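# Stow earphones in chest drawer and close it

## Task

Place the coiled earphones inside the small chest's open drawer, then push that drawer shut, with the chest still standing upright at the end.

## Robot and tools

Robot: two Franka FR3 seven-joint arms, left_arm and right_arm, each with a Robotiq 2F-140 gripper and a wrist camera. Bases in the scene frame: left_arm at (-0.058, +0.446, 0) m, right_arm at (-0.023, -0.333, 0) m. The fingers can fold at a hinge. A part held near the fingertip quarter of the pads is squeezed normally. A part held deeper may be pulled toward the palm, held loosely or dropped. A fingertip pushed into a surface folds easily unless the gripper is fully shut, which can spoil the next grasp.

Frame: scene frame, origin at table height midway between the nominal bases. +x points out over the table, +y toward the left_arm side, +z up. Image left and right do not match arm names. Each gripper's fingers point along its own +z and close along its own y. end_effector_position is the point between the closed pads. Fingertips extend about 33 mm past it at gaps up to 40 mm, only 9 mm when wide open.

The 18-number row (used by execute_actions and move): one flat list covering both arms. Numbers 1-9 are left_arm: dx, dy, dz, rx, ry, rz, gripper position, force_limit, speed. Numbers 10-18 are the same nine for right_arm. Every value lies in [-1, 1]. The six pose numbers are an offset, not a pose: they are measured along scene-frame axes from that arm's Hand target as it stood when the action or move began. Scale: 1.0 = 0.6 m for dx/dy/dz, 180 degrees for the rotation vector rx/ry/rz; rotation is about the Hand target's position. Sending zeros for all six re-requests the current Hand target. Gripper numbers are absolute commands, not offsets: position +1 = open 140 mm, about -0.8 = pads touch, -1 = close until blocked. force_limit and speed both start at +1; lower force_limit and slower speed grip more gently (speed -1 is about 30 mm/s, +1 about 250 mm/s). To leave a gripper unchanged, resend its last three numbers; a 0 is a real command.

Tools:
- execute_actions(actions, cameras): actions is a list of actions; each action is a list of up to 15 rows, one per 1/30 s step, and a short action repeats its final row. Every row counts from the action's starting Hand target, so repeating an offset moves further. An empty list returns state and images.
- move(target, speed, blend, blocking, cameras): straight-line path toward one row, or a list of up to 15 rows, all offsets from the same starting Hand targets. speed in m/s, 0.002 to 2 (default 0.25), one value or one per target. blend in metres rounds corners (0 = stop at each). It does not avoid obstacles or the other arm; paths cap at 10 s. Result adds a move: line (done, off_target, moving, held, fault) and limits (paced = clipped, held = withheld steps).
- wait(seconds 0 to 10): robot keeps its last command.
- stop: brakes a running move.
- zoom_image(camera, region [x0,y0,x1,y1] pixels, max 504x504): camera is cam_high, cam_left_wrist or cam_right_wrist, all 672x504.
- clear_fault(arm): clears a reported torque or force fault.
- read_manual(section): licence texts only.
- finished_scene(scene): the current scene's number; irreversible, so call it only once the drawer is shut with the earphones inside.

Control: each step the commanded pose is clipped to within 70 mm and 16 degrees of the measured gripper. The result's Hand target is the clipped command; the gripper may settle short of it, and waiting will not close the gap, but a new command (even zeros) will. If it still falls short, send the remainder as an offset. A large wrist turn can swing the elbow.

Reading results: end_effector_position (m) and end_effector_quat_wxyz in the scene frame, possibly off by a few cm. object_status: 0 moving, 1 blocked while opening, 2 blocked while closing (a grip), 3 reached target or pads met. Confirm a grasp with 2. position_measured in counts: 3 open, 75 ≈ 100 mm, 139 ≈ 60 mm, 200 ≈ 20 mm, 230 pads meet. To grip harder, raise force_limit and change position slightly (-1 to -0.98). Flange force, joint torques and external torques hint at contact but carry offsets and noise. Wrist depth: 7x7 grid of median distances per wrist camera, "-" where unknown. MOTOR HOT warns of overheating; an OVER-TEMPERATURE FAULT brakes the arm for 30-60 s.

Avoid: an arm halts (needs clear_fault) if joint contact torque hits its limit (85 N m big joints, 11 N m wrist/forearm), if outside force reaches 85 N, if a joint leaves its range, or if it overspeeds. Never let the grippers, housings or wrist cameras touch each other, nor close a gripper on the other arm's fingers. Don't slam, strike fixed or heavy objects, drop parts from height, release moving parts, or squeeze hard on something still resting on a surface. Keep every object on the table; knocking the chest over or off fails the task. Loose items may occasionally be nudged by outside pushes.

Each tool is called after "Emit:" as name(argument=value, ...), one argument or row to a line, values as JSON.

## Session

Emit:
execute_actions(
  actions=[],
)

Scene clock: 0.00 s.
left_arm: end_effector_position=(+0.4007, +0.6354, +0.1407) position_measured=3 object_status=3 end_effector_quat_wxyz=(-0.100, -0.187, +0.969, +0.124) | right_arm: end_effector_position=(+0.1540, +0.3580, +0.2151) position_measured=3 object_status=3 end_effector_quat_wxyz=(-0.394, +0.872, -0.016, -0.290)
Joint positions: left_arm=[0.268 0.098 -0.014 -2.152 0.292 2.042 1.279] | right_arm=[0.976 0.296 0.035 -1.998 1.363 2.235 -1.449]
Joint velocities: within noise
Joint torques (N m): no reading
External joint torques (N m): no reading
Flange force (N): no reading
Wrist depth (mm): cam_left_wrist=[232 244 256 271 289 309 327 / 240 251 266 281 299 320 340 / 249 259 275 294 315 335 364 / 251 143 283 314 326 341 364 / - 281 298 321 343 360 115 / 277 291 310 333 359 404 115 / 287 302 323 347 375 408 1570] | cam_right_wrist=[2407 2169 - 390 315 256 224 / - - - 460 366 293 250 / - - - - 389 330 281 / - 134 3318 2381 355 354 129 / - 125 3370 331 331 421 109 / - 354 329 298 320 - - / - 300 272 265 2577 - -]
Hand target: left_arm +0.4007, +0.6354, +0.1407; -0.100, -0.187, +0.969, +0.124 | right_arm +0.1540, +0.3580, +0.2151; -0.394, +0.872, -0.016, -0.290
Tool commands: left_gripper/position=+1.0 left_gripper/force_limit=+1.0 left_gripper/speed=+1.0 right_gripper/position=+1.0 right_gripper/force_limit=+1.0 right_gripper/speed=+1.0

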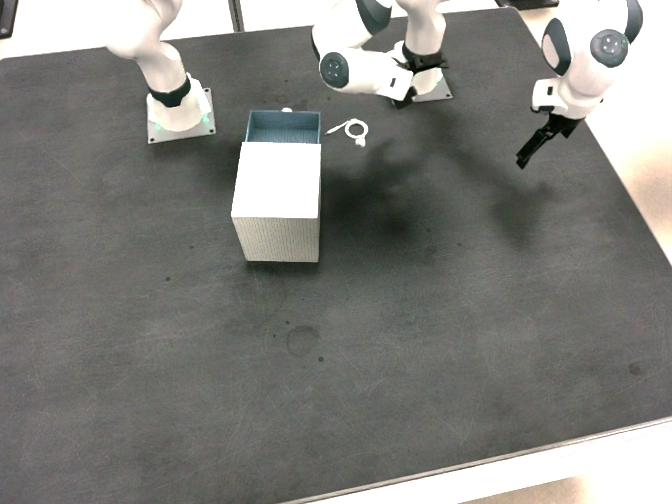

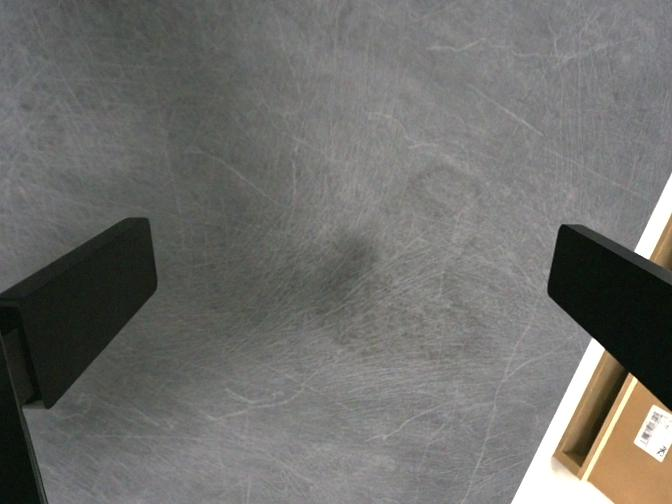

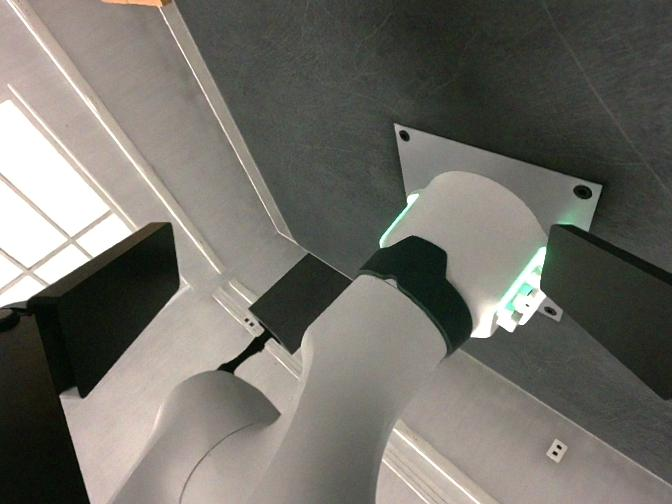

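Emit:
move(
  target=[0,0,0,0,0,0,1,1,1,-0.09,-0.313,0.29,-0.262,-0.193,0.011,1,1,1],
  cameras=["all"],
)

Emit:
zoom_image(
  camera="cam_high",
  region=[220, 80, 420, 270],
)

Scene clock: 4.97 s.
left_arm: end_effector_position=(+0.4007, +0.6354, +0.1407) position_measured=3 object_status=3 end_effector_quat_wxyz=(-0.100, -0.187, +0.969, +0.124) | right_arm: end_effector_position=(+0.0993, +0.1707, +0.3893) position_measured=3 object_status=3 end_effector_quat_wxyz=(-0.002, +1.000, +0.004, -0.001)
Joint positions: left_arm=[0.268 0.098 -0.014 -2.152 0.292 2.042 1.279] | right_arm=[1.049 -0.138 0.227 -1.788 0.033 1.656 -0.273]
Joint velocities: left_arm=[within noise] | right_arm=[0.001 0 0.001 0 0 0 0.006]
Joint torques (N m): left_arm=[-0.15 -32.62 0.21 23.56 0.83 1.95 -0.09] | right_arm=[-0.48 -27.03 -1.71 25.96 0.37 2.46 0.24]
External joint torques (N m): left_arm=[-0.11 0.79 0.17 1.18 0 0.18 -0.13] | right_arm=[-0.43 -0.51 -0.53 1.41 -0.39 -0.16 0.24]
Flange force (N): left_arm=[-6.2 -1.0 -0.8] | right_arm=[1.3 -3.2 -4.5]
Wrist depth (mm): cam_left_wrist=[233 244 258 271 288 308 326 / 243 251 266 283 301 317 344 / 250 260 276 292 314 336 372 / 250 143 286 305 325 344 360 / - 276 299 322 352 364 115 / 277 290 309 335 365 385 115 / 286 304 322 351 376 406 1634] | cam_right_wrist=[- 486 461 - - - 300 / 486 507 - 478 468 - - / - 525 - 499 521 528 538 / - 135 - - 550 144 127 / - 383 545 - - - 109 / - 264 - - - - - / - 1810 1856 1973 2028 1905 -]
Hand target: left_arm +0.4007, +0.6354, +0.1407; -0.100, -0.187, +0.969, +0.124 | right_arm +0.1000, +0.1702, +0.3891; +0.000, +1.000, +0.001, +0.000
Off the commanded pose: left_arm 0.000 m, 0 deg | right_arm 0.001 m, 0 deg.
move: done

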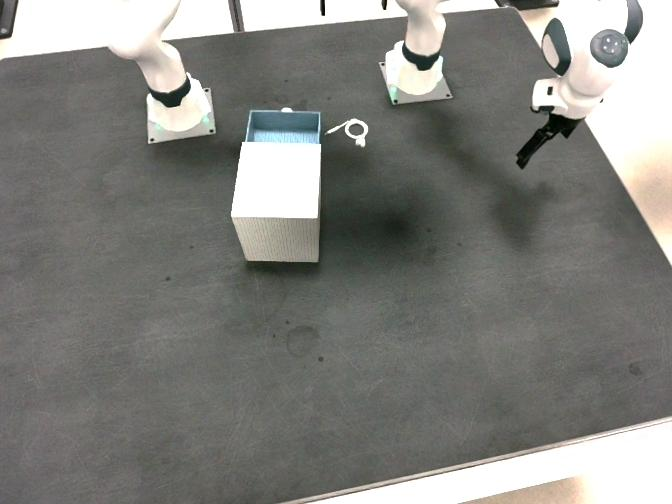

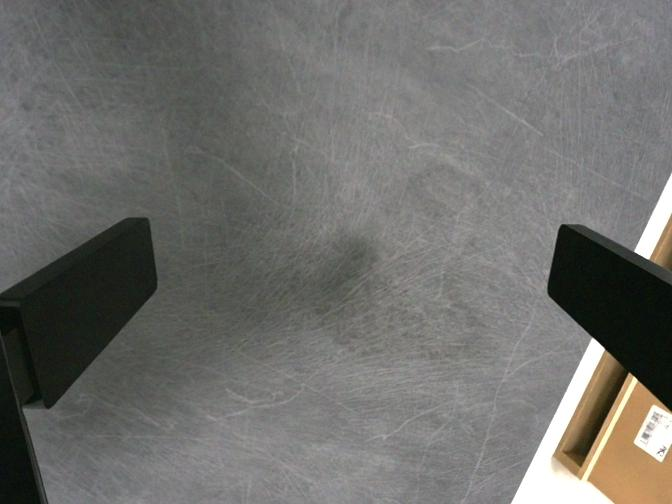

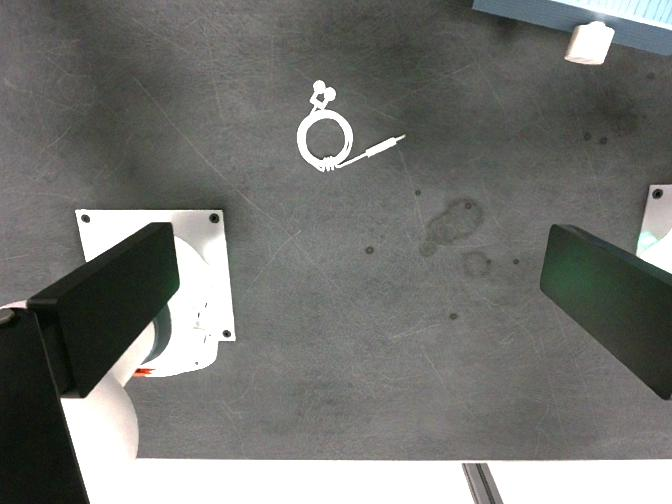

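Scaled by 2.520 from the camera's 672x504 image, which has a finer 960x720 frame.

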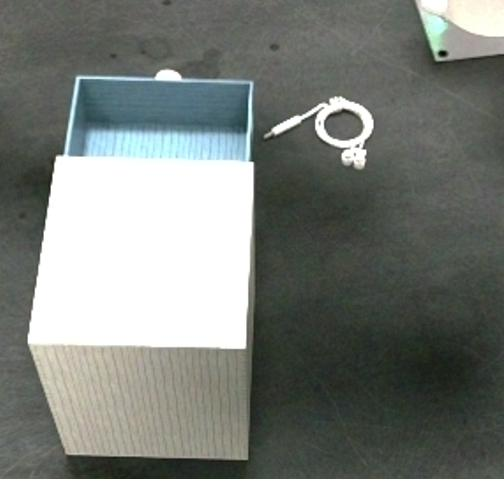

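Emit:
move(
  target=[0,0,0,0,0,0,1,1,1,0.008,0.1,-0.43,0,0,0,-0.325,0,0],
  cameras=["cam_right_wrist"],
)

Scene clock: 8.90 s.
left_arm: end_effector_position=(+0.4007, +0.6354, +0.1407) position_measured=3 object_status=3 end_effector_quat_wxyz=(-0.100, -0.187, +0.969, +0.124) | right_arm: end_effector_position=(+0.1044, +0.2287, +0.1310) position_measured=170 object_status=3 end_effector_quat_wxyz=(+0.001, +1.000, +0.003, -0.001)
Joint positions: left_arm=[0.268 0.098 -0.014 -2.152 0.292 2.042 1.279] | right_arm=[1.07 0.189 0.249 -2.071 -0.058 2.251 -0.19]
Joint velocities: left_arm=[within noise] | right_arm=[0.001 0 -0.001 0 -0.001 0.002 0.007]
Joint torques (N m): left_arm=[-0.14 -32.63 0.15 23.61 0.82 1.95 -0.08] | right_arm=[-0.12 -37.03 0.64 24.47 0.22 2.81 0.28]
External joint torques (N m): left_arm=[-0.11 0.76 0.1 1.3 -0.01 0.2 -0.11] | right_arm=[-0.01 -1.14 -0.92 1.54 -0.36 0.22 0.28]
Flange force (N): left_arm=[-6.5 -1.1 -1.0] | right_arm=[0.8 -2.9 -2.1]
Wrist depth (mm): cam_left_wrist=[233 245 257 272 287 308 330 / 240 251 266 283 300 320 346 / 248 261 275 290 312 339 359 / 249 143 287 304 325 151 369 / - 280 297 316 337 369 115 / 278 292 310 334 358 380 115 / 290 301 317 348 379 406 1549] | cam_right_wrist=[242 240 239 239 236 238 236 / 253 256 252 251 250 250 250 / 269 267 267 264 265 264 266 / 282 285 - 278 128 273 282 / - 79 85 294 142 92 85 / - - - 324 - 59 - / - 67 - 347 - - 68]
Hand target: left_arm +0.4007, +0.6354, +0.1407; -0.100, -0.187, +0.969, +0.124 | right_arm +0.1048, +0.2302, +0.1311; +0.000, +1.000, +0.001, +0.000
Off the commanded pose: left_arm 0.000 m, 0 deg | right_arm 0.002 m, 0 deg.
move: done
Images, in order (width x height): cam_right_wrist 672x504.

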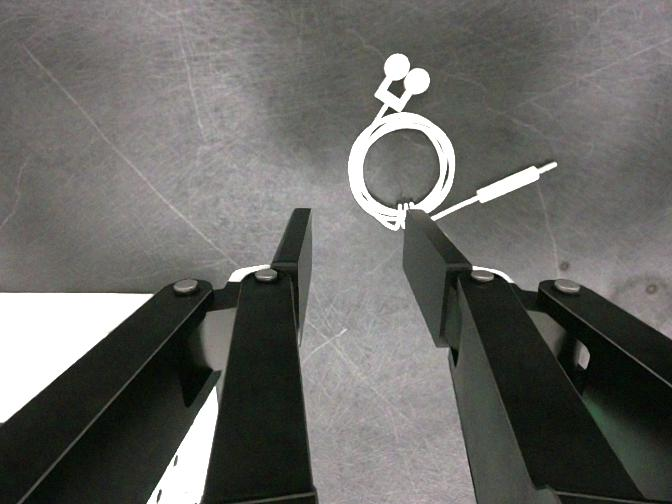

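Emit:
move(
  target=[0,0,0,0,0,0,1,1,1,0.029,-0.006,-0.14,0,0,0,-0.325,0,0],
  cameras=["cam_right_wrist"],
)

Scene clock: 10.97 s.
left_arm: end_effector_position=(+0.4007, +0.6354, +0.1407) position_measured=3 object_status=3 end_effector_quat_wxyz=(-0.100, -0.187, +0.969, +0.124) | right_arm: end_effector_position=(+0.1217, +0.2249, +0.0468) position_measured=170 object_status=3 end_effector_quat_wxyz=(+0.002, +1.000, +0.002, -0.001)
Joint positions: left_arm=[0.268 0.098 -0.014 -2.152 0.292 2.042 1.279] | right_arm=[1.067 0.332 0.217 -2.117 -0.106 2.435 -0.187]
Joint velocities: left_arm=[within noise] | right_arm=[0 0.001 -0.001 0 0 0.003 0]
Joint torques (N m): left_arm=[-0.17 -32.67 0.19 23.6 0.82 1.93 -0.1] | right_arm=[0.08 -40.2 1.32 22.4 0.19 2.79 0.27]
External joint torques (N m): left_arm=[-0.15 0.9 0.13 1.12 -0.02 0.15 -0.14] | right_arm=[0.23 -1.54 -1.11 1.45 -0.3 0.19 0.27]
Flange force (N): left_arm=[-6.3 -1.2 -0.7] | right_arm=[0.2 -2.1 -2.1]
Wrist depth (mm): cam_left_wrist=[233 243 258 271 289 307 330 / 242 250 269 281 301 322 344 / 247 260 277 291 312 335 362 / 251 133 292 306 324 342 366 / - 277 299 315 342 365 115 / 277 293 309 333 358 388 115 / 286 302 323 348 382 410 1549] | cam_right_wrist=[166 164 163 162 163 161 162 / 173 173 172 173 172 172 172 / 186 183 182 181 179 182 181 / 195 195 191 190 170 190 194 / - 79 85 204 142 92 201 / - - - 223 - 59 - / - 67 - 240 - - 68]
Hand target: left_arm +0.4007, +0.6354, +0.1407; -0.100, -0.187, +0.969, +0.124 | right_arm +0.1222, +0.2266, +0.0471; +0.000, +1.000, +0.001, +0.000
Off the commanded pose: left_arm 0.000 m, 0 deg | right_arm 0.002 m, 0 deg.
move: done
Images, in order (width x height): cam_right_wrist 672x504.

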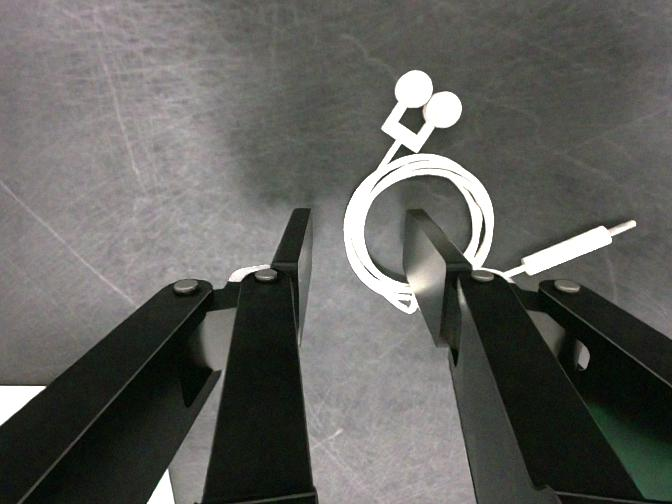

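Emit:
move(
  target=[0,0,0,0,0,0,1,1,1,-0.005,0.0013,-0.0226,0,0,0,-0.325,0,0],
  speed=0.05,
  cameras=["cam_right_wrist"],
)

Emit:
move(
  target=[0,0,0,0,0,0,1,1,1,0,0,0,0,0,0,-1,-1,-1],
  cameras=["cam_right_wrist"],
)

Scene clock: 12.47 s.
left_arm: end_effector_position=(+0.4007, +0.6354, +0.1407) position_measured=3 object_status=3 end_effector_quat_wxyz=(-0.100, -0.187, +0.969, +0.124) | right_arm: end_effector_position=(+0.1192, +0.2271, +0.0343) position_measured=170 object_status=3 end_effector_quat_wxyz=(+0.000, +1.000, +0.003, -0.001)
Joint positions: left_arm=[0.268 0.098 -0.014 -2.152 0.292 2.042 1.279] | right_arm=[1.076 0.358 0.212 -2.117 -0.116 2.463 -0.176]
Joint velocities: left_arm=[within noise] | right_arm=[-0.001 0 -0.001 0.002 0 0.004 0.004]
Joint torques (N m): left_arm=[-0.17 -32.68 0.21 23.57 0.82 1.94 -0.1] | right_arm=[0.13 -40.51 1.33 21.55 0.15 2.68 0.2]
External joint torques (N m): left_arm=[-0.18 0.84 0.12 1.11 -0.02 0.16 -0.13] | right_arm=[0.1 -1.31 -1.42 0.96 -0.32 0.08 0.2]
Flange force (N): left_arm=[-6.1 -1.2 -0.7] | right_arm=[0.3 -0.9 -1.7]
Wrist depth (mm): cam_left_wrist=[232 243 257 268 289 307 331 / 242 251 271 281 299 322 344 / 250 260 275 291 311 344 363 / 251 143 289 304 324 151 365 / - 279 298 317 343 360 115 / 278 291 308 339 356 - 115 / 290 301 322 349 370 1612 1570] | cam_right_wrist=[153 153 152 152 152 151 151 / 162 162 161 160 158 160 159 / 172 171 170 170 170 167 169 / 182 182 179 173 170 176 177 / 192 79 85 192 181 91 85 / - - - 207 - 59 - / - 67 - 222 - - 68]
Hand target: left_arm +0.4007, +0.6354, +0.1407; -0.100, -0.187, +0.969, +0.124 | right_arm +0.1192, +0.2273, +0.0336; +0.000, +1.000, +0.001, +0.000
Off the commanded pose: left_arm 0.000 m, 0 deg | right_arm 0.001 m, 0 deg.
move: done
Images, in order (width x height): cam_right_wrist 672x504.

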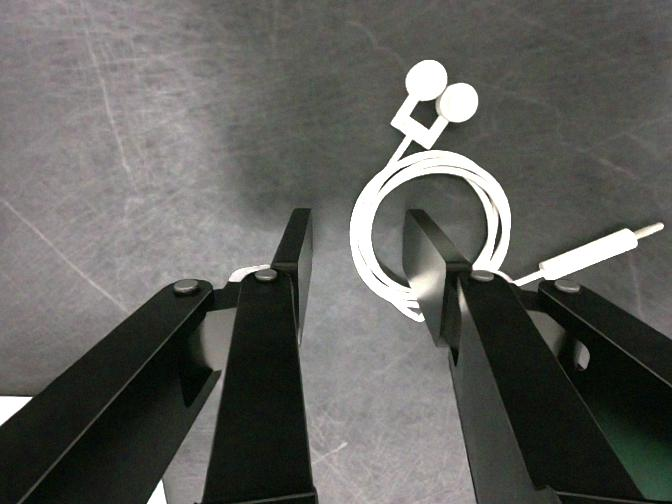

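Scene clock: 13.80 s.
left_arm: end_effector_position=(+0.4007, +0.6354, +0.1407) position_measured=3 object_status=3 end_effector_quat_wxyz=(-0.100, -0.187, +0.969, +0.124) | right_arm: end_effector_position=(+0.1193, +0.2274, +0.0344) position_measured=223 object_status=0 end_effector_quat_wxyz=(+0.000, +1.000, +0.002, -0.001)
Joint positions: left_arm=[0.268 0.098 -0.014 -2.152 0.292 2.042 1.279] | right_arm=[1.076 0.358 0.212 -2.117 -0.116 2.464 -0.175]
Joint torques (N m): left_arm=[-0.14 -32.62 0.25 23.56 0.83 1.94 -0.1] | right_arm=[0.06 -40.57 1.41 21.39 0.16 2.75 0.26]
External joint torques (N m): left_arm=[-0.03 0.71 0.28 1.25 0 0.18 -0.13] | right_arm=[0.28 -1.46 -1.1 0.83 -0.31 0.16 0.26]
Flange force (N): left_arm=[-6.2 -0.8 -0.9] | right_arm=[-0.4 -0.1 -1.8]
Wrist depth (mm): cam_left_wrist=[234 246 257 271 290 308 332 / 242 252 266 282 299 320 341 / 245 262 276 293 311 334 360 / - 143 283 307 332 341 363 / - 279 304 319 342 - 115 / 277 290 309 325 358 386 115 / 288 300 323 346 379 409 1559] | cam_right_wrist=[153 153 153 153 152 151 151 / 162 161 162 160 159 160 160 / 172 172 171 171 168 170 168 / 182 183 180 144 176 177 179 / 195 189 86 85 79 85 190 / - - - - 63 67 59 / - - - - - - -]
Hand target: left_arm +0.4007, +0.6354, +0.1407; -0.100, -0.187, +0.969, +0.124 | right_arm +0.1192, +0.2273, +0.0336; +0.000, +1.000, +0.001, +0.000
Off the commanded pose: left_arm 0.000 m, 0 deg | right_arm 0.001 m, 0 deg.
move: done
Images, in order (width x height): cam_right_wrist 672x504.

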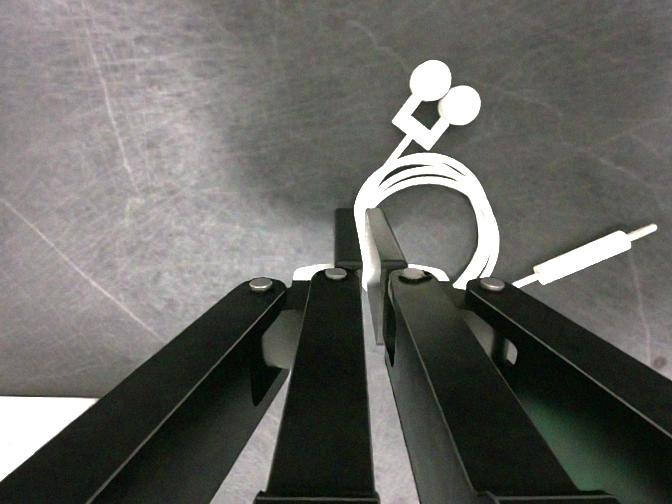

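Emit:
move(
  target=[
    [0,0,0,0,0,0,1,1,1,0,0,0.1,0,0,0,-1,-1,-1],
    [0,0,0,0,0,0,1,1,1,-0.05,-0.05,0.45,0,0,0,-1,-1,-1],
  ],
  speed=[0.1,0.3],
  blend=0.02,
  cameras=["cam_high","cam_right_wrist"],
)

Emit:
zoom_image(
  camera="cam_high",
  region=[220, 60, 440, 270],
)

Scene clock: 16.53 s.
left_arm: end_effector_position=(+0.4007, +0.6354, +0.1407) position_measured=3 object_status=3 end_effector_quat_wxyz=(-0.100, -0.187, +0.969, +0.124) | right_arm: end_effector_position=(+0.0908, +0.1978, +0.3040) position_measured=223 object_status=2 end_effector_quat_wxyz=(-0.002, +1.000, -0.002, +0.002)
Joint positions: left_arm=[0.268 0.098 -0.014 -2.152 0.292 2.042 1.279] | right_arm=[1.069 -0.067 0.249 -1.928 0.015 1.866 -0.219]
Joint velocities: left_arm=[within noise] | right_arm=[0 -0.001 0 0 0.001 -0.004 0]
Joint torques (N m): left_arm=[-0.12 -32.61 0.19 23.61 0.81 1.95 -0.07] | right_arm=[-0.37 -30.18 -1.37 26 1.22 2.5 -0.17]
External joint torques (N m): left_arm=[-0.1 0.93 0.13 1.16 -0.02 0.17 -0.11] | right_arm=[-0.4 -0.93 -0.81 1.06 0.5 -0.11 -0.17]
Flange force (N): left_arm=[-6.5 -1.1 -0.6] | right_arm=[1.4 0.1 -3.0]
Wrist depth (mm): cam_left_wrist=[233 242 260 271 288 - 326 / - 252 266 280 302 316 353 / 248 260 274 - - 340 355 / 251 143 285 303 326 151 134 / - 279 300 315 342 363 115 / 278 291 307 333 352 390 115 / 287 299 325 349 - 1668 1580] | cam_right_wrist=[- 393 393 375 392 - - / 420 415 - 406 404 418 395 / - 447 - 443 433 427 448 / - 444 - - 202 437 - / 334 357 86 85 79 84 - / - - - - 62 67 59 / - - - - - - -]
Hand target: left_arm +0.4007, +0.6354, +0.1407; -0.100, -0.187, +0.969, +0.124 | right_arm +0.0892, +0.1973, +0.3036; +0.000, +1.000, +0.001, +0.000
Off the commanded pose: left_arm 0.000 m, 0 deg | right_arm 0.002 m, 0 deg.
move: done
Images, in order (width x height): cam_high 672x504, cam_right_wrist 672x504.

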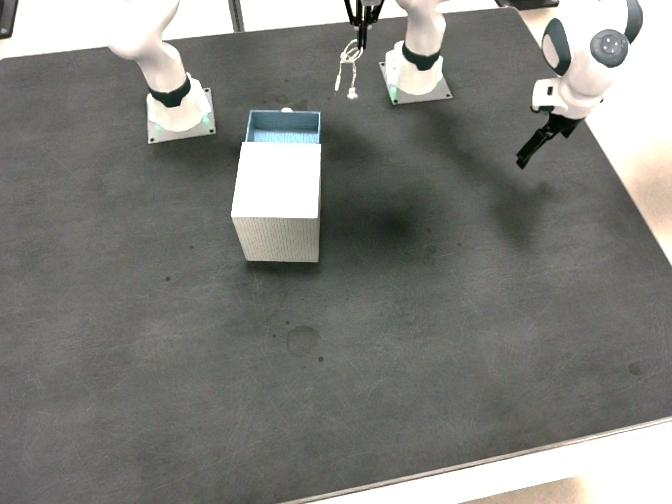

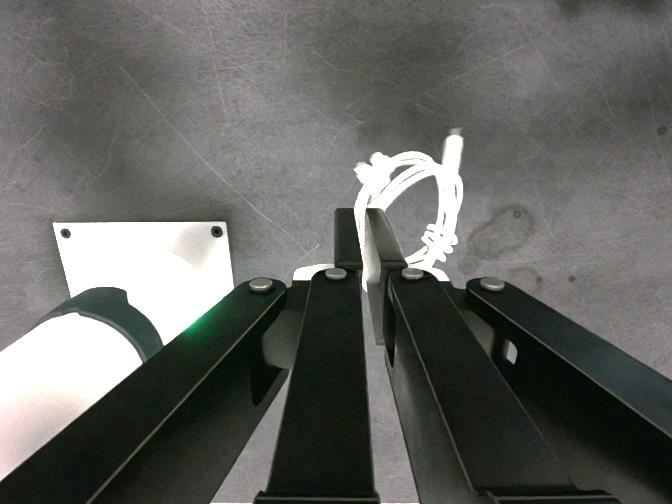

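Scaled by 2.291 from the camera's 672x504 image, which has a finer 960x720 frame.

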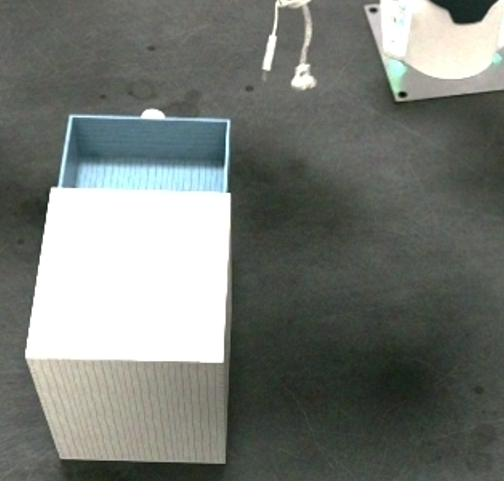

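Emit:
move(
  target=[0,0,0,0,0,0,1,1,1,0.05,-0.43,0.17,0,0,0,-1,-1,-1],
  cameras=["cam_high","cam_right_wrist"],
)

Scene clock: 19.40 s.
left_arm: end_effector_position=(+0.4007, +0.6354, +0.1407) position_measured=3 object_status=3 end_effector_quat_wxyz=(-0.100, -0.187, +0.969, +0.124) | right_arm: end_effector_position=(+0.1193, -0.0592, +0.4062) position_measured=223 object_status=2 end_effector_quat_wxyz=(-0.002, +1.000, -0.003, +0.000)
Joint positions: left_arm=[0.268 0.098 -0.014 -2.152 0.292 2.042 1.279] | right_arm=[1.068 -0.764 -0.009 -2.273 -0.005 1.512 -0.469]
Joint velocities: left_arm=[within noise] | right_arm=[0.001 0.001 0.001 0.001 0 -0.002 -0.006]
Joint torques (N m): left_arm=[-0.17 -32.62 0.2 23.56 0.83 1.94 -0.09] | right_arm=[0.2 -6.3 -1.52 24.22 0.41 2.5 -0.17]
External joint torques (N m): left_arm=[-0.21 0.94 0.08 1.13 -0.01 0.17 -0.12] | right_arm=[0.25 -1.06 -0.98 0.52 -0.36 -0.14 -0.17]
Flange force (N): left_arm=[-6.4 -1.3 -0.6] | right_arm=[0.9 3.2 -1.1]
Wrist depth (mm): cam_left_wrist=[233 243 259 271 288 308 330 / 241 252 267 281 299 324 344 / 247 264 276 288 314 338 361 / 251 143 286 305 329 344 364 / - 278 298 321 342 361 115 / - 292 310 332 356 383 109 / 287 302 323 348 361 409 1549] | cam_right_wrist=[496 - 350 352 468 480 473 / - - 512 509 524 - - / - 548 562 523 190 541 535 / - - 594 - 199 500 432 / 572 - 86 85 79 85 340 / - - - - 62 67 59 / - - - - - - -]
Hand target: left_arm +0.4007, +0.6354, +0.1407; -0.100, -0.187, +0.969, +0.124 | right_arm +0.1192, -0.0607, +0.4056; +0.000, +1.000, +0.001, +0.000
Off the commanded pose: left_arm 0.000 m, 0 deg | right_arm 0.002 m, 0 deg.
move: done
Images, in order (width x height): cam_high 672x504, cam_right_wrist 672x504.

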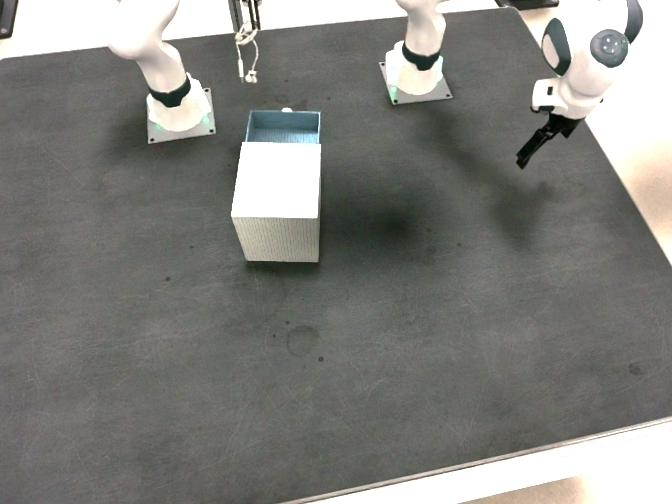

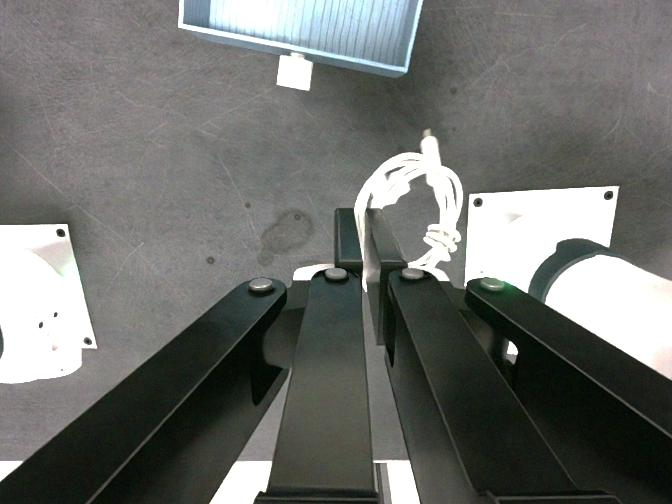

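Emit:
move(
  target=[0,0,0,0,0,0,1,1,1,0.15,0.07,0.1,0,0,0,-1,-1,-1],
  cameras=["cam_high","cam_right_wrist"],
)

Emit:
zoom_image(
  camera="cam_high",
  region=[200, 20, 400, 220],
)

Scene clock: 21.83 s.
left_arm: end_effector_position=(+0.4007, +0.6354, +0.1407) position_measured=3 object_status=3 end_effector_quat_wxyz=(-0.100, -0.187, +0.969, +0.124) | right_arm: end_effector_position=(+0.2089, -0.0180, +0.4656) position_measured=223 object_status=2 end_effector_quat_wxyz=(-0.002, +1.000, -0.002, +0.000)
Joint positions: left_arm=[0.268 0.098 -0.014 -2.152 0.292 2.042 1.279] | right_arm=[1.074 -0.47 -0.123 -1.906 -0.054 1.442 -0.573]
Joint velocities: left_arm=[within noise] | right_arm=[0.001 0.001 -0.001 0.001 0 0 -0.007]
Joint torques (N m): left_arm=[-0.21 -32.67 0.26 23.58 0.82 1.95 -0.08] | right_arm=[0.16 -14.31 0.24 24.51 0.38 2.53 -0.16]
External joint torques (N m): left_arm=[-0.3 0.9 0.1 1.11 -0.02 0.17 -0.11] | right_arm=[0.14 -0.11 -1.18 1.36 -0.39 -0.12 -0.16]
Flange force (N): left_arm=[-6.2 -1.3 -0.7] | right_arm=[3.6 -1.4 -5.0]
Wrist depth (mm): cam_left_wrist=[233 244 257 272 295 307 332 / 241 251 265 282 300 319 346 / 249 260 275 292 314 336 358 / 250 143 287 301 327 338 135 / - 280 297 317 344 364 115 / 279 290 311 331 - 392 109 / 287 302 323 346 375 414 1580] | cam_right_wrist=[528 - - 406 352 - 537 / - - - 430 424 546 578 / - - - 409 187 - - / - - - - 198 538 - / 594 - 86 85 79 85 498 / - - - - 62 67 59 / - - - - - - -]
Hand target: left_arm +0.4007, +0.6354, +0.1407; -0.100, -0.187, +0.969, +0.124 | right_arm +0.2092, -0.0187, +0.4656; +0.000, +1.000, +0.001, +0.000
Off the commanded pose: left_arm 0.000 m, 0 deg | right_arm 0.001 m, 0 deg.
move: done
Images, in order (width x height): cam_high 672x504, cam_right_wrist 672x504.

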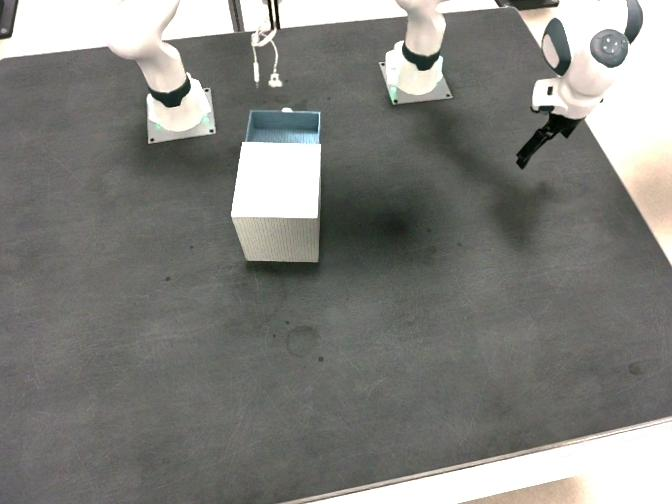

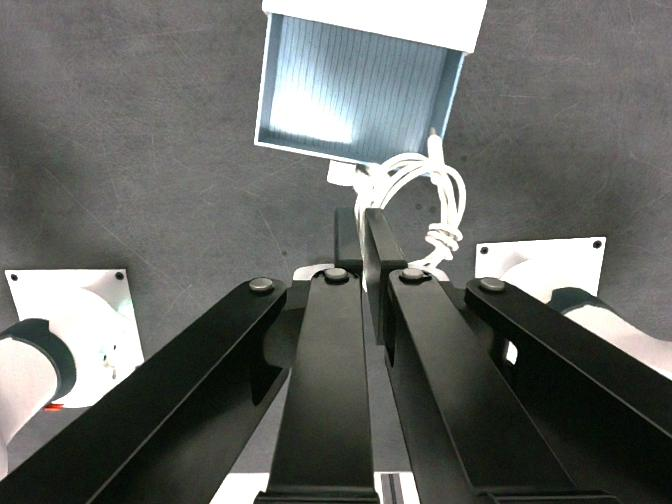

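Scaled by 2.520 from the camera's 672x504 image, which has a finer 960x720 frame.

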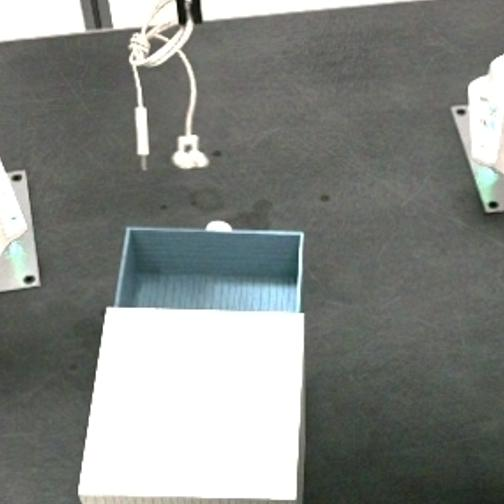

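Emit:
move(
  target=[
    [0,0,0,0,0,0,1,1,1,0.0883,0.038,-0.2,0,0,0,-1,-1,-1],
    [0,0,0,0,0,0,1,1,1,0.0883,0.038,-0.443,0,0,0,-1,-1,-1],
  ],
  speed=[0.2,0.12],
  cameras=["cam_high","cam_right_wrist"],
)

Emit:
zoom_image(
  camera="cam_high",
  region=[200, 20, 400, 220],
)

Scene clock: 26.43 s.
left_arm: end_effector_position=(+0.4007, +0.6354, +0.1407) position_measured=3 object_status=3 end_effector_quat_wxyz=(-0.100, -0.187, +0.969, +0.124) | right_arm: end_effector_position=(+0.2618, +0.0042, +0.2008) position_measured=223 object_status=2 end_effector_quat_wxyz=(+0.000, +1.000, -0.001, +0.000)
Joint positions: left_arm=[0.268 0.098 -0.014 -2.152 0.292 2.042 1.279] | right_arm=[1.069 -0.305 -0.226 -2.444 -0.08 2.144 -0.636]
Joint velocities: left_arm=[within noise] | right_arm=[0.001 0 -0.002 0 0 0.004 0]
Joint torques (N m): left_arm=[-0.19 -32.64 0.2 23.54 0.82 1.94 -0.09] | right_arm=[-0.35 -20.91 0.44 24.56 0.73 2.82 -0.18]
External joint torques (N m): left_arm=[-0.15 0.92 0.16 1.08 -0.01 0.16 -0.12] | right_arm=[-0.31 -0.31 -1.15 0.61 0.07 0.17 -0.18]
Flange force (N): left_arm=[-6.2 -1.1 -0.6] | right_arm=[2.5 0.4 -0.6]
Wrist depth (mm): cam_left_wrist=[232 243 255 272 - 310 345 / 241 248 263 - 300 321 344 / 248 262 275 294 313 339 364 / 251 143 293 307 325 340 131 / - 282 297 318 340 365 115 / 281 292 309 334 359 388 115 / 288 302 325 350 378 406 1601] | cam_right_wrist=[300 301 145 170 110 110 109 / 315 320 177 181 181 179 177 / - 343 176 187 189 191 180 / 355 - 201 146 198 202 172 / 378 374 86 85 79 85 159 / - - - - 62 67 59 / - - - - - - -]
Hand target: left_arm +0.4007, +0.6354, +0.1407; -0.100, -0.187, +0.969, +0.124 | right_arm +0.2622, +0.0041, +0.1998; +0.000, +1.000, +0.001, +0.000
Off the commanded pose: left_arm 0.000 m, 0 deg | right_arm 0.001 m, 0 deg.
move: done
Images, in order (width x height): cam_high 672x504, cam_right_wrist 672x504.

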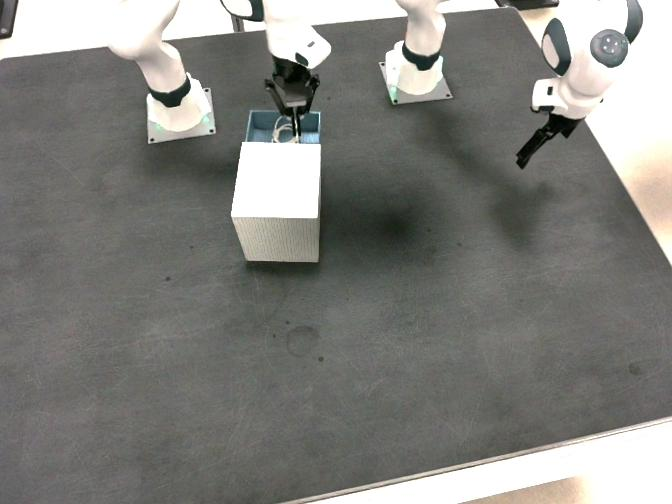

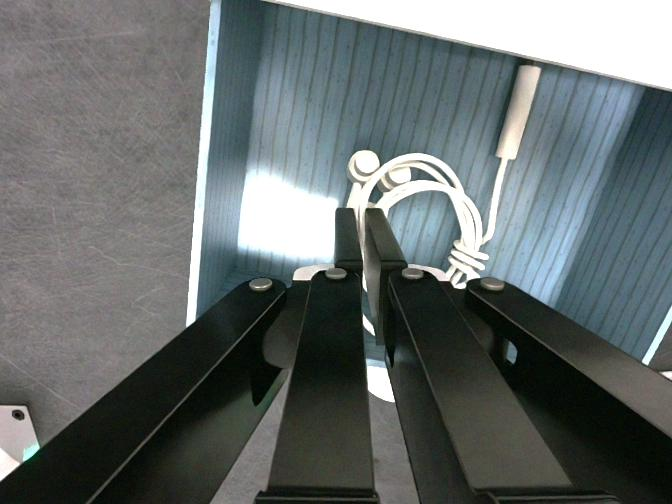

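Scaled by 2.520 from the camera's 672x504 image, which has a finer 960x720 frame.

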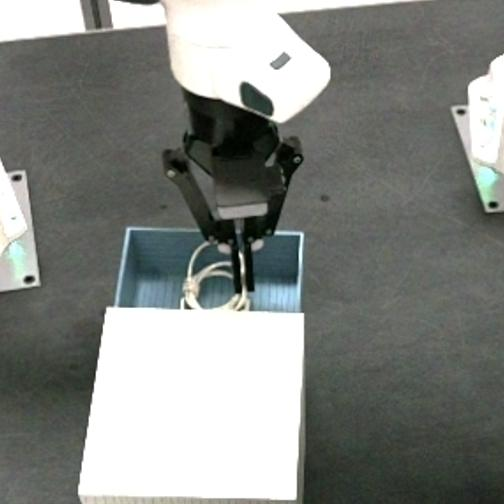

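Emit:
move(
  target=[
    [0,0,0,0,0,0,1,1,1,0,0,-0.025,0,0,0,-1,-1,-1],
    [0,0,0,0,0,0,1,1,1,0,0,-0.025,0,0,0,-0.4,-1,-0.8],
    [0,0,0,0,0,0,1,1,1,0,0,0.2,0,0,0,-0.4,-1,-0.8],
    [0,0,0,0,0,0,1,1,1,-0.25,-0.03,0.25,0,0,0,-1,-1,0],
  ],
  speed=[0.06,0.1,0.12,0.25],
  cameras=["cam_high","cam_right_wrist"],
)

Emit:
zoom_image(
  camera="cam_high",
  region=[200, 20, 400, 220],
)

Scene clock: 32.87 s.
left_arm: end_effector_position=(+0.4007, +0.6354, +0.1407) position_measured=3 object_status=3 end_effector_quat_wxyz=(-0.100, -0.187, +0.969, +0.124) | right_arm: end_effector_position=(+0.1131, -0.0128, +0.3504) position_measured=233 object_status=3 end_effector_quat_wxyz=(-0.001, +1.000, +0.004, +0.001)
Joint positions: left_arm=[0.268 0.098 -0.014 -2.152 0.292 2.042 1.279] | right_arm=[1.092 -0.673 0.031 -2.361 0.018 1.691 -0.429]
Joint torques (N m): left_arm=[-0.2 -32.64 0.19 23.61 0.82 1.95 -0.07] | right_arm=[-0.37 -10.15 -1.74 25.14 1.17 2.48 0.3]
External joint torques (N m): left_arm=[-0.28 0.93 0.04 1.12 -0.02 0.17 -0.1] | right_arm=[-0.4 -0.97 -0.63 0.34 0.4 -0.17 0.3]
Flange force (N): left_arm=[-6.3 -1.3 -0.7] | right_arm=[-0.8 2.5 -1.1]
Wrist depth (mm): cam_left_wrist=[234 244 259 271 287 306 330 / 241 251 266 281 297 324 344 / 244 - 276 293 313 331 364 / - 143 284 308 327 340 359 / - 281 299 319 337 - 115 / 277 290 309 331 356 386 115 / 286 303 322 347 - 1807 1612] | cam_right_wrist=[- - 429 298 299 439 420 / - 455 - - 453 454 476 / - - - - 457 476 476 / - - - 128 - 493 443 / 512 - 85 85 89 85 372 / - - - - 62 66 59 / - - - - - - -]
Hand target: left_arm +0.4007, +0.6354, +0.1407; -0.100, -0.187, +0.969, +0.124 | right_arm +0.1122, -0.0139, +0.3498; +0.000, +1.000, +0.001, +0.000
Off the commanded pose: left_arm 0.000 m, 0 deg | right_arm 0.002 m, 0 deg.
move: done
Images, in order (width x height): cam_high 672x504, cam_right_wrist 672x504.

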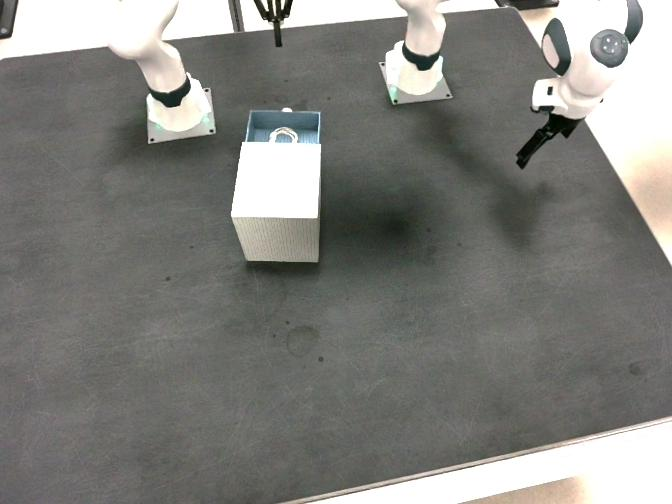

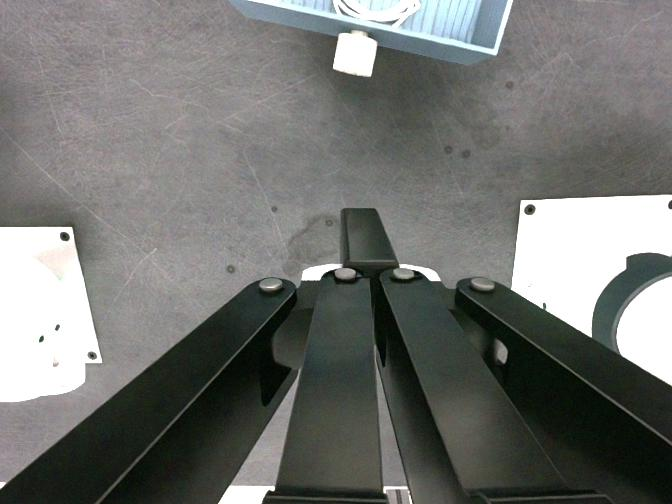

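Scaled by 2.520 from the camera's 672x504 image, which has a finer 960x720 frame.

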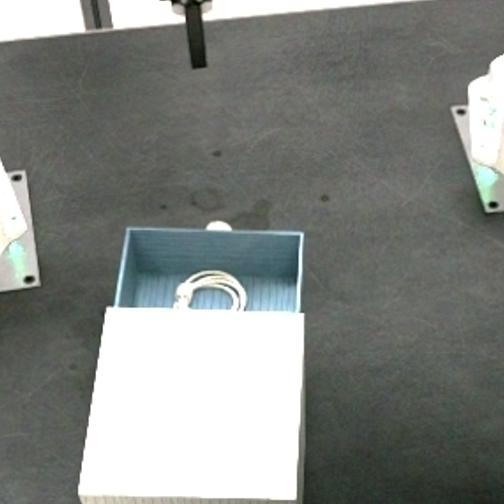

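Emit:
move(
  target=[
    [0,0,0,0,0,0,1,1,1,0.045,0.013,-0.3083,0,0,0,-1,-1,0],
    [0,0,0,0,0,0,1,1,1,0.22,-0.022,-0.3083,0,0,0,-1,-1,0],
  ],
  speed=[0.2,0.06],
  cameras=["cam_high","cam_right_wrist"],
)

Emit:
zoom_image(
  camera="cam_high",
  region=[200, 20, 400, 220],
)

Scene clock: 38.10 s.
left_arm: end_effector_position=(+0.4007, +0.6354, +0.1407) position_measured=3 object_status=3 end_effector_quat_wxyz=(-0.100, -0.187, +0.969, +0.124) | right_arm: end_effector_position=(+0.2428, -0.0278, +0.1646) position_measured=233 object_status=3 end_effector_quat_wxyz=(+0.000, +1.000, -0.003, -0.001)
Joint positions: left_arm=[0.268 0.098 -0.014 -2.152 0.292 2.042 1.279] | right_arm=[1.023 -0.369 -0.205 -2.603 -0.091 2.237 -0.641]
Joint velocities: left_arm=[within noise] | right_arm=[-0.001 0 0 0.001 -0.001 0 -0.005]
Joint torques (N m): left_arm=[-0.14 -32.62 0.19 23.59 0.83 1.94 -0.11] | right_arm=[-0.07 -17.75 0.14 24.6 0.16 2.89 -0.17]
External joint torques (N m): left_arm=[-0.2 0.89 0.05 1.15 0 0.16 -0.14] | right_arm=[-0.05 -0.1 -1.4 1.49 -0.46 0.25 -0.17]
Flange force (N): left_arm=[-6.3 -1.3 -0.7] | right_arm=[4.9 -1.5 -1.2]
Wrist depth (mm): cam_left_wrist=[233 244 257 271 290 306 325 / 241 251 266 284 300 315 351 / 249 261 275 292 311 334 364 / 251 144 286 306 327 343 134 / - 277 298 320 339 365 115 / 278 289 311 331 358 385 115 / 284 302 323 346 373 406 1580] | cam_right_wrist=[- 136 138 135 138 136 136 / - 143 144 144 142 145 140 / - 298 300 108 135 151 128 / - 320 315 - 315 317 326 / - 334 85 85 89 81 337 / - - - - 62 66 59 / - - - - - - -]
Hand target: left_arm +0.4007, +0.6354, +0.1407; -0.100, -0.187, +0.969, +0.124 | right_arm +0.2442, -0.0271, +0.1648; +0.000, +1.000, +0.001, +0.000
Off the commanded pose: left_arm 0.000 m, 0 deg | right_arm 0.002 m, 0 deg.
move: done
Images, in order (width x height): cam_high 672x504, cam_right_wrist 672x504.

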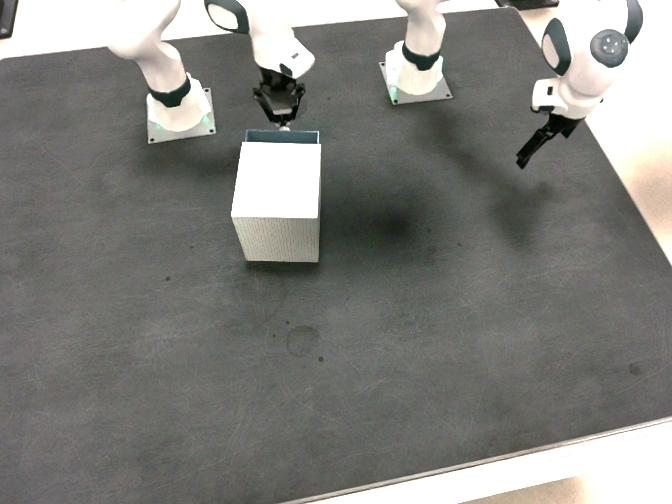

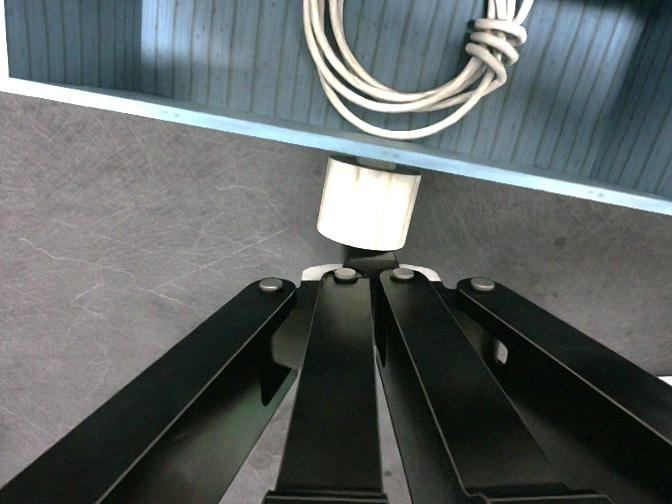

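Scaled by 2.520 from the camera's 672x504 image, which has a finer 960x720 frame.

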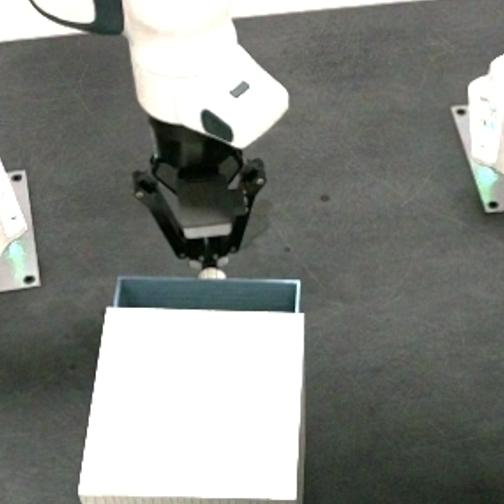

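Emit:
move(
  target=[0,0,0,0,0,0,1,1,1,0.072,-0.013,0,0,0,0,-1,-1,0],
  speed=0.05,
  cameras=["cam_high","cam_right_wrist"],
)

Emit:
zoom_image(
  camera="cam_high",
  region=[200, 20, 400, 220],
)

Scene clock: 40.23 s.
left_arm: end_effector_position=(+0.4007, +0.6354, +0.1407) position_measured=3 object_status=3 end_effector_quat_wxyz=(-0.100, -0.187, +0.969, +0.124) | right_arm: end_effector_position=(+0.2858, -0.0355, +0.1646) position_measured=233 object_status=3 end_effector_quat_wxyz=(+0.000, +1.000, -0.003, -0.002)
Joint positions: left_arm=[0.268 0.098 -0.014 -2.152 0.292 2.042 1.279] | right_arm=[1.013 -0.296 -0.28 -2.531 -0.101 2.241 -0.722]
Joint velocities: left_arm=[within noise] | right_arm=[0 0.001 0.001 0.001 0 0 -0.005]
Joint torques (N m): left_arm=[-0.15 -32.6 0.24 23.62 0.83 1.94 -0.13] | right_arm=[-0.14 -19.98 0.42 24.56 0.17 2.86 -0.15]
External joint torques (N m): left_arm=[-0.17 0.99 0.14 1.16 -0.01 0.16 -0.16] | right_arm=[-0.1 -0.2 -1.45 1.53 -0.45 0.23 -0.15]
Flange force (N): left_arm=[-6.7 -1.3 -0.6] | right_arm=[4.8 -1.1 -1.3]
Wrist depth (mm): cam_left_wrist=[232 243 258 271 288 308 330 / 241 251 266 281 299 323 344 / 248 262 275 291 316 336 361 / 251 143 287 305 327 341 363 / - 135 298 318 337 365 115 / 278 293 311 329 354 385 115 / 287 301 323 348 375 1645 1510] | cam_right_wrist=[- 79 79 77 - 79 78 / 287 88 82 - 82 82 82 / 300 300 277 109 304 - 87 / 320 316 320 - 315 322 318 / 341 333 85 85 89 85 340 / - - - - 62 66 59 / - - - - - - -]
Hand target: left_arm +0.4007, +0.6354, +0.1407; -0.100, -0.187, +0.969, +0.124 | right_arm +0.2874, -0.0349, +0.1648; +0.000, +1.000, +0.001, +0.000
Off the commanded pose: left_arm 0.000 m, 0 deg | right_arm 0.002 m, 0 deg.
move: done
Images, in order (width x height): cam_high 672x504, cam_right_wrist 672x504.

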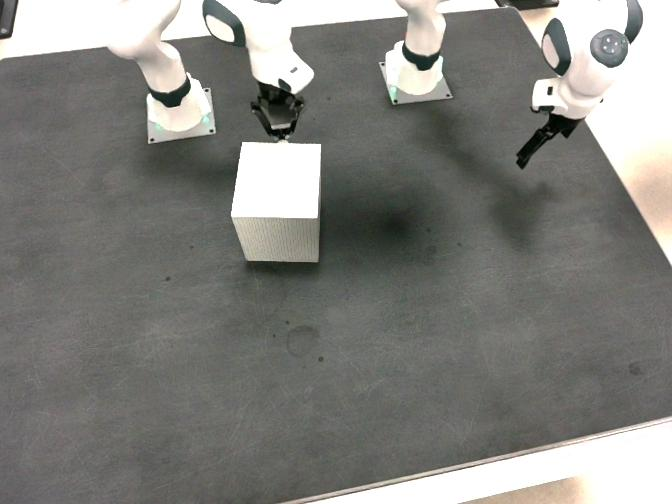

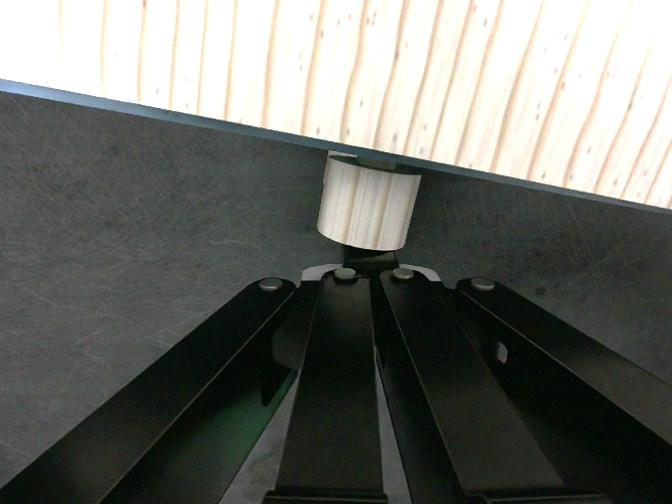

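Scaled by 2.520 from the camera's 672x504 image, which has a finer 960x720 frame.

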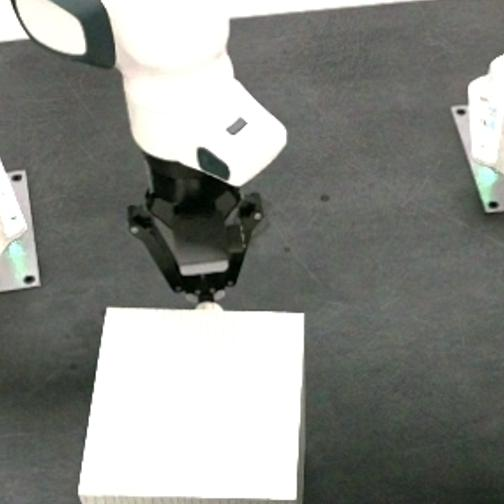

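Emit:
move(
  target=[0,0,0,0,0,0,1,1,1,0.025,-0.005,0,0,0,0,-1,-1,0],
  speed=0.03,
  cameras=["cam_right_wrist"],
)

Scene clock: 41.97 s.
left_arm: end_effector_position=(+0.4007, +0.6354, +0.1407) position_measured=3 object_status=3 end_effector_quat_wxyz=(-0.100, -0.187, +0.969, +0.124) | right_arm: end_effector_position=(+0.2975, -0.0363, +0.1646) position_measured=233 object_status=3 end_effector_quat_wxyz=(+0.001, +1.000, +0.001, -0.002)
Joint positions: left_arm=[0.268 0.098 -0.014 -2.152 0.292 2.042 1.279] | right_arm=[1.013 -0.271 -0.299 -2.506 -0.099 2.24 -0.752]
Joint velocities: left_arm=[within noise] | right_arm=[-0.001 0 0 0 0 -0.001 -0.007]
Joint torques (N m): left_arm=[-0.14 -32.64 0.16 23.64 0.82 1.93 -0.07] | right_arm=[-3.11 -19.75 -1.76 25.61 -0.1 3.68 -0.31]
External joint torques (N m): left_arm=[-0.16 0.69 0.06 1.32 -0.01 0.17 -0.11] | right_arm=[-3.09 0.75 -3.65 2.6 -0.72 1.04 -0.31]
Flange force (N): left_arm=[-6.3 -1.1 -1.1] | right_arm=[13.2 -0.4 1.4]
Wrist depth (mm): cam_left_wrist=[233 243 257 276 289 308 331 / 241 251 267 283 301 322 344 / 248 261 275 293 313 333 360 / 251 143 285 306 326 343 364 / - 280 297 318 342 - 115 / 279 290 311 333 350 386 115 / 287 302 323 346 374 1972 1570] | cam_right_wrist=[- 79 79 77 - 79 78 / 290 82 82 - 82 82 - / 299 303 300 - 303 - 87 / 317 318 319 - 119 318 318 / 339 339 85 85 89 85 332 / - - - - 63 66 59 / - - - - - - -]
Hand target: left_arm +0.4007, +0.6354, +0.1407; -0.100, -0.187, +0.969, +0.124 | right_arm +0.3024, -0.0379, +0.1648; +0.000, +1.000, +0.001, +0.000
Off the commanded pose: left_arm 0.000 m, 0 deg | right_arm 0.005 m, 0 deg.
move: off_target (right_arm)
Images, in order (width x height): cam_right_wrist 672x504.

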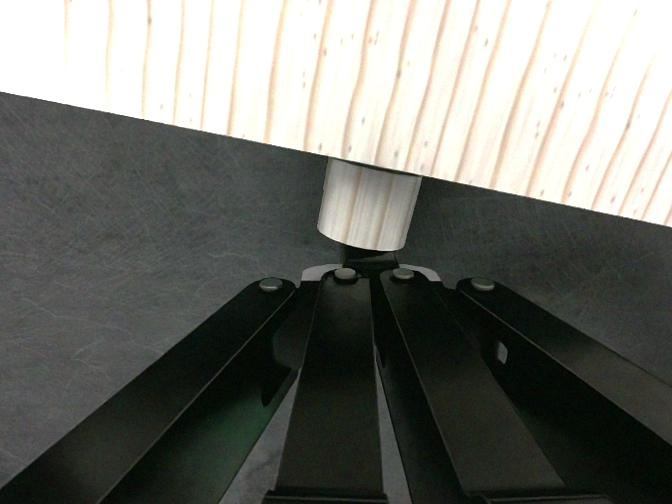

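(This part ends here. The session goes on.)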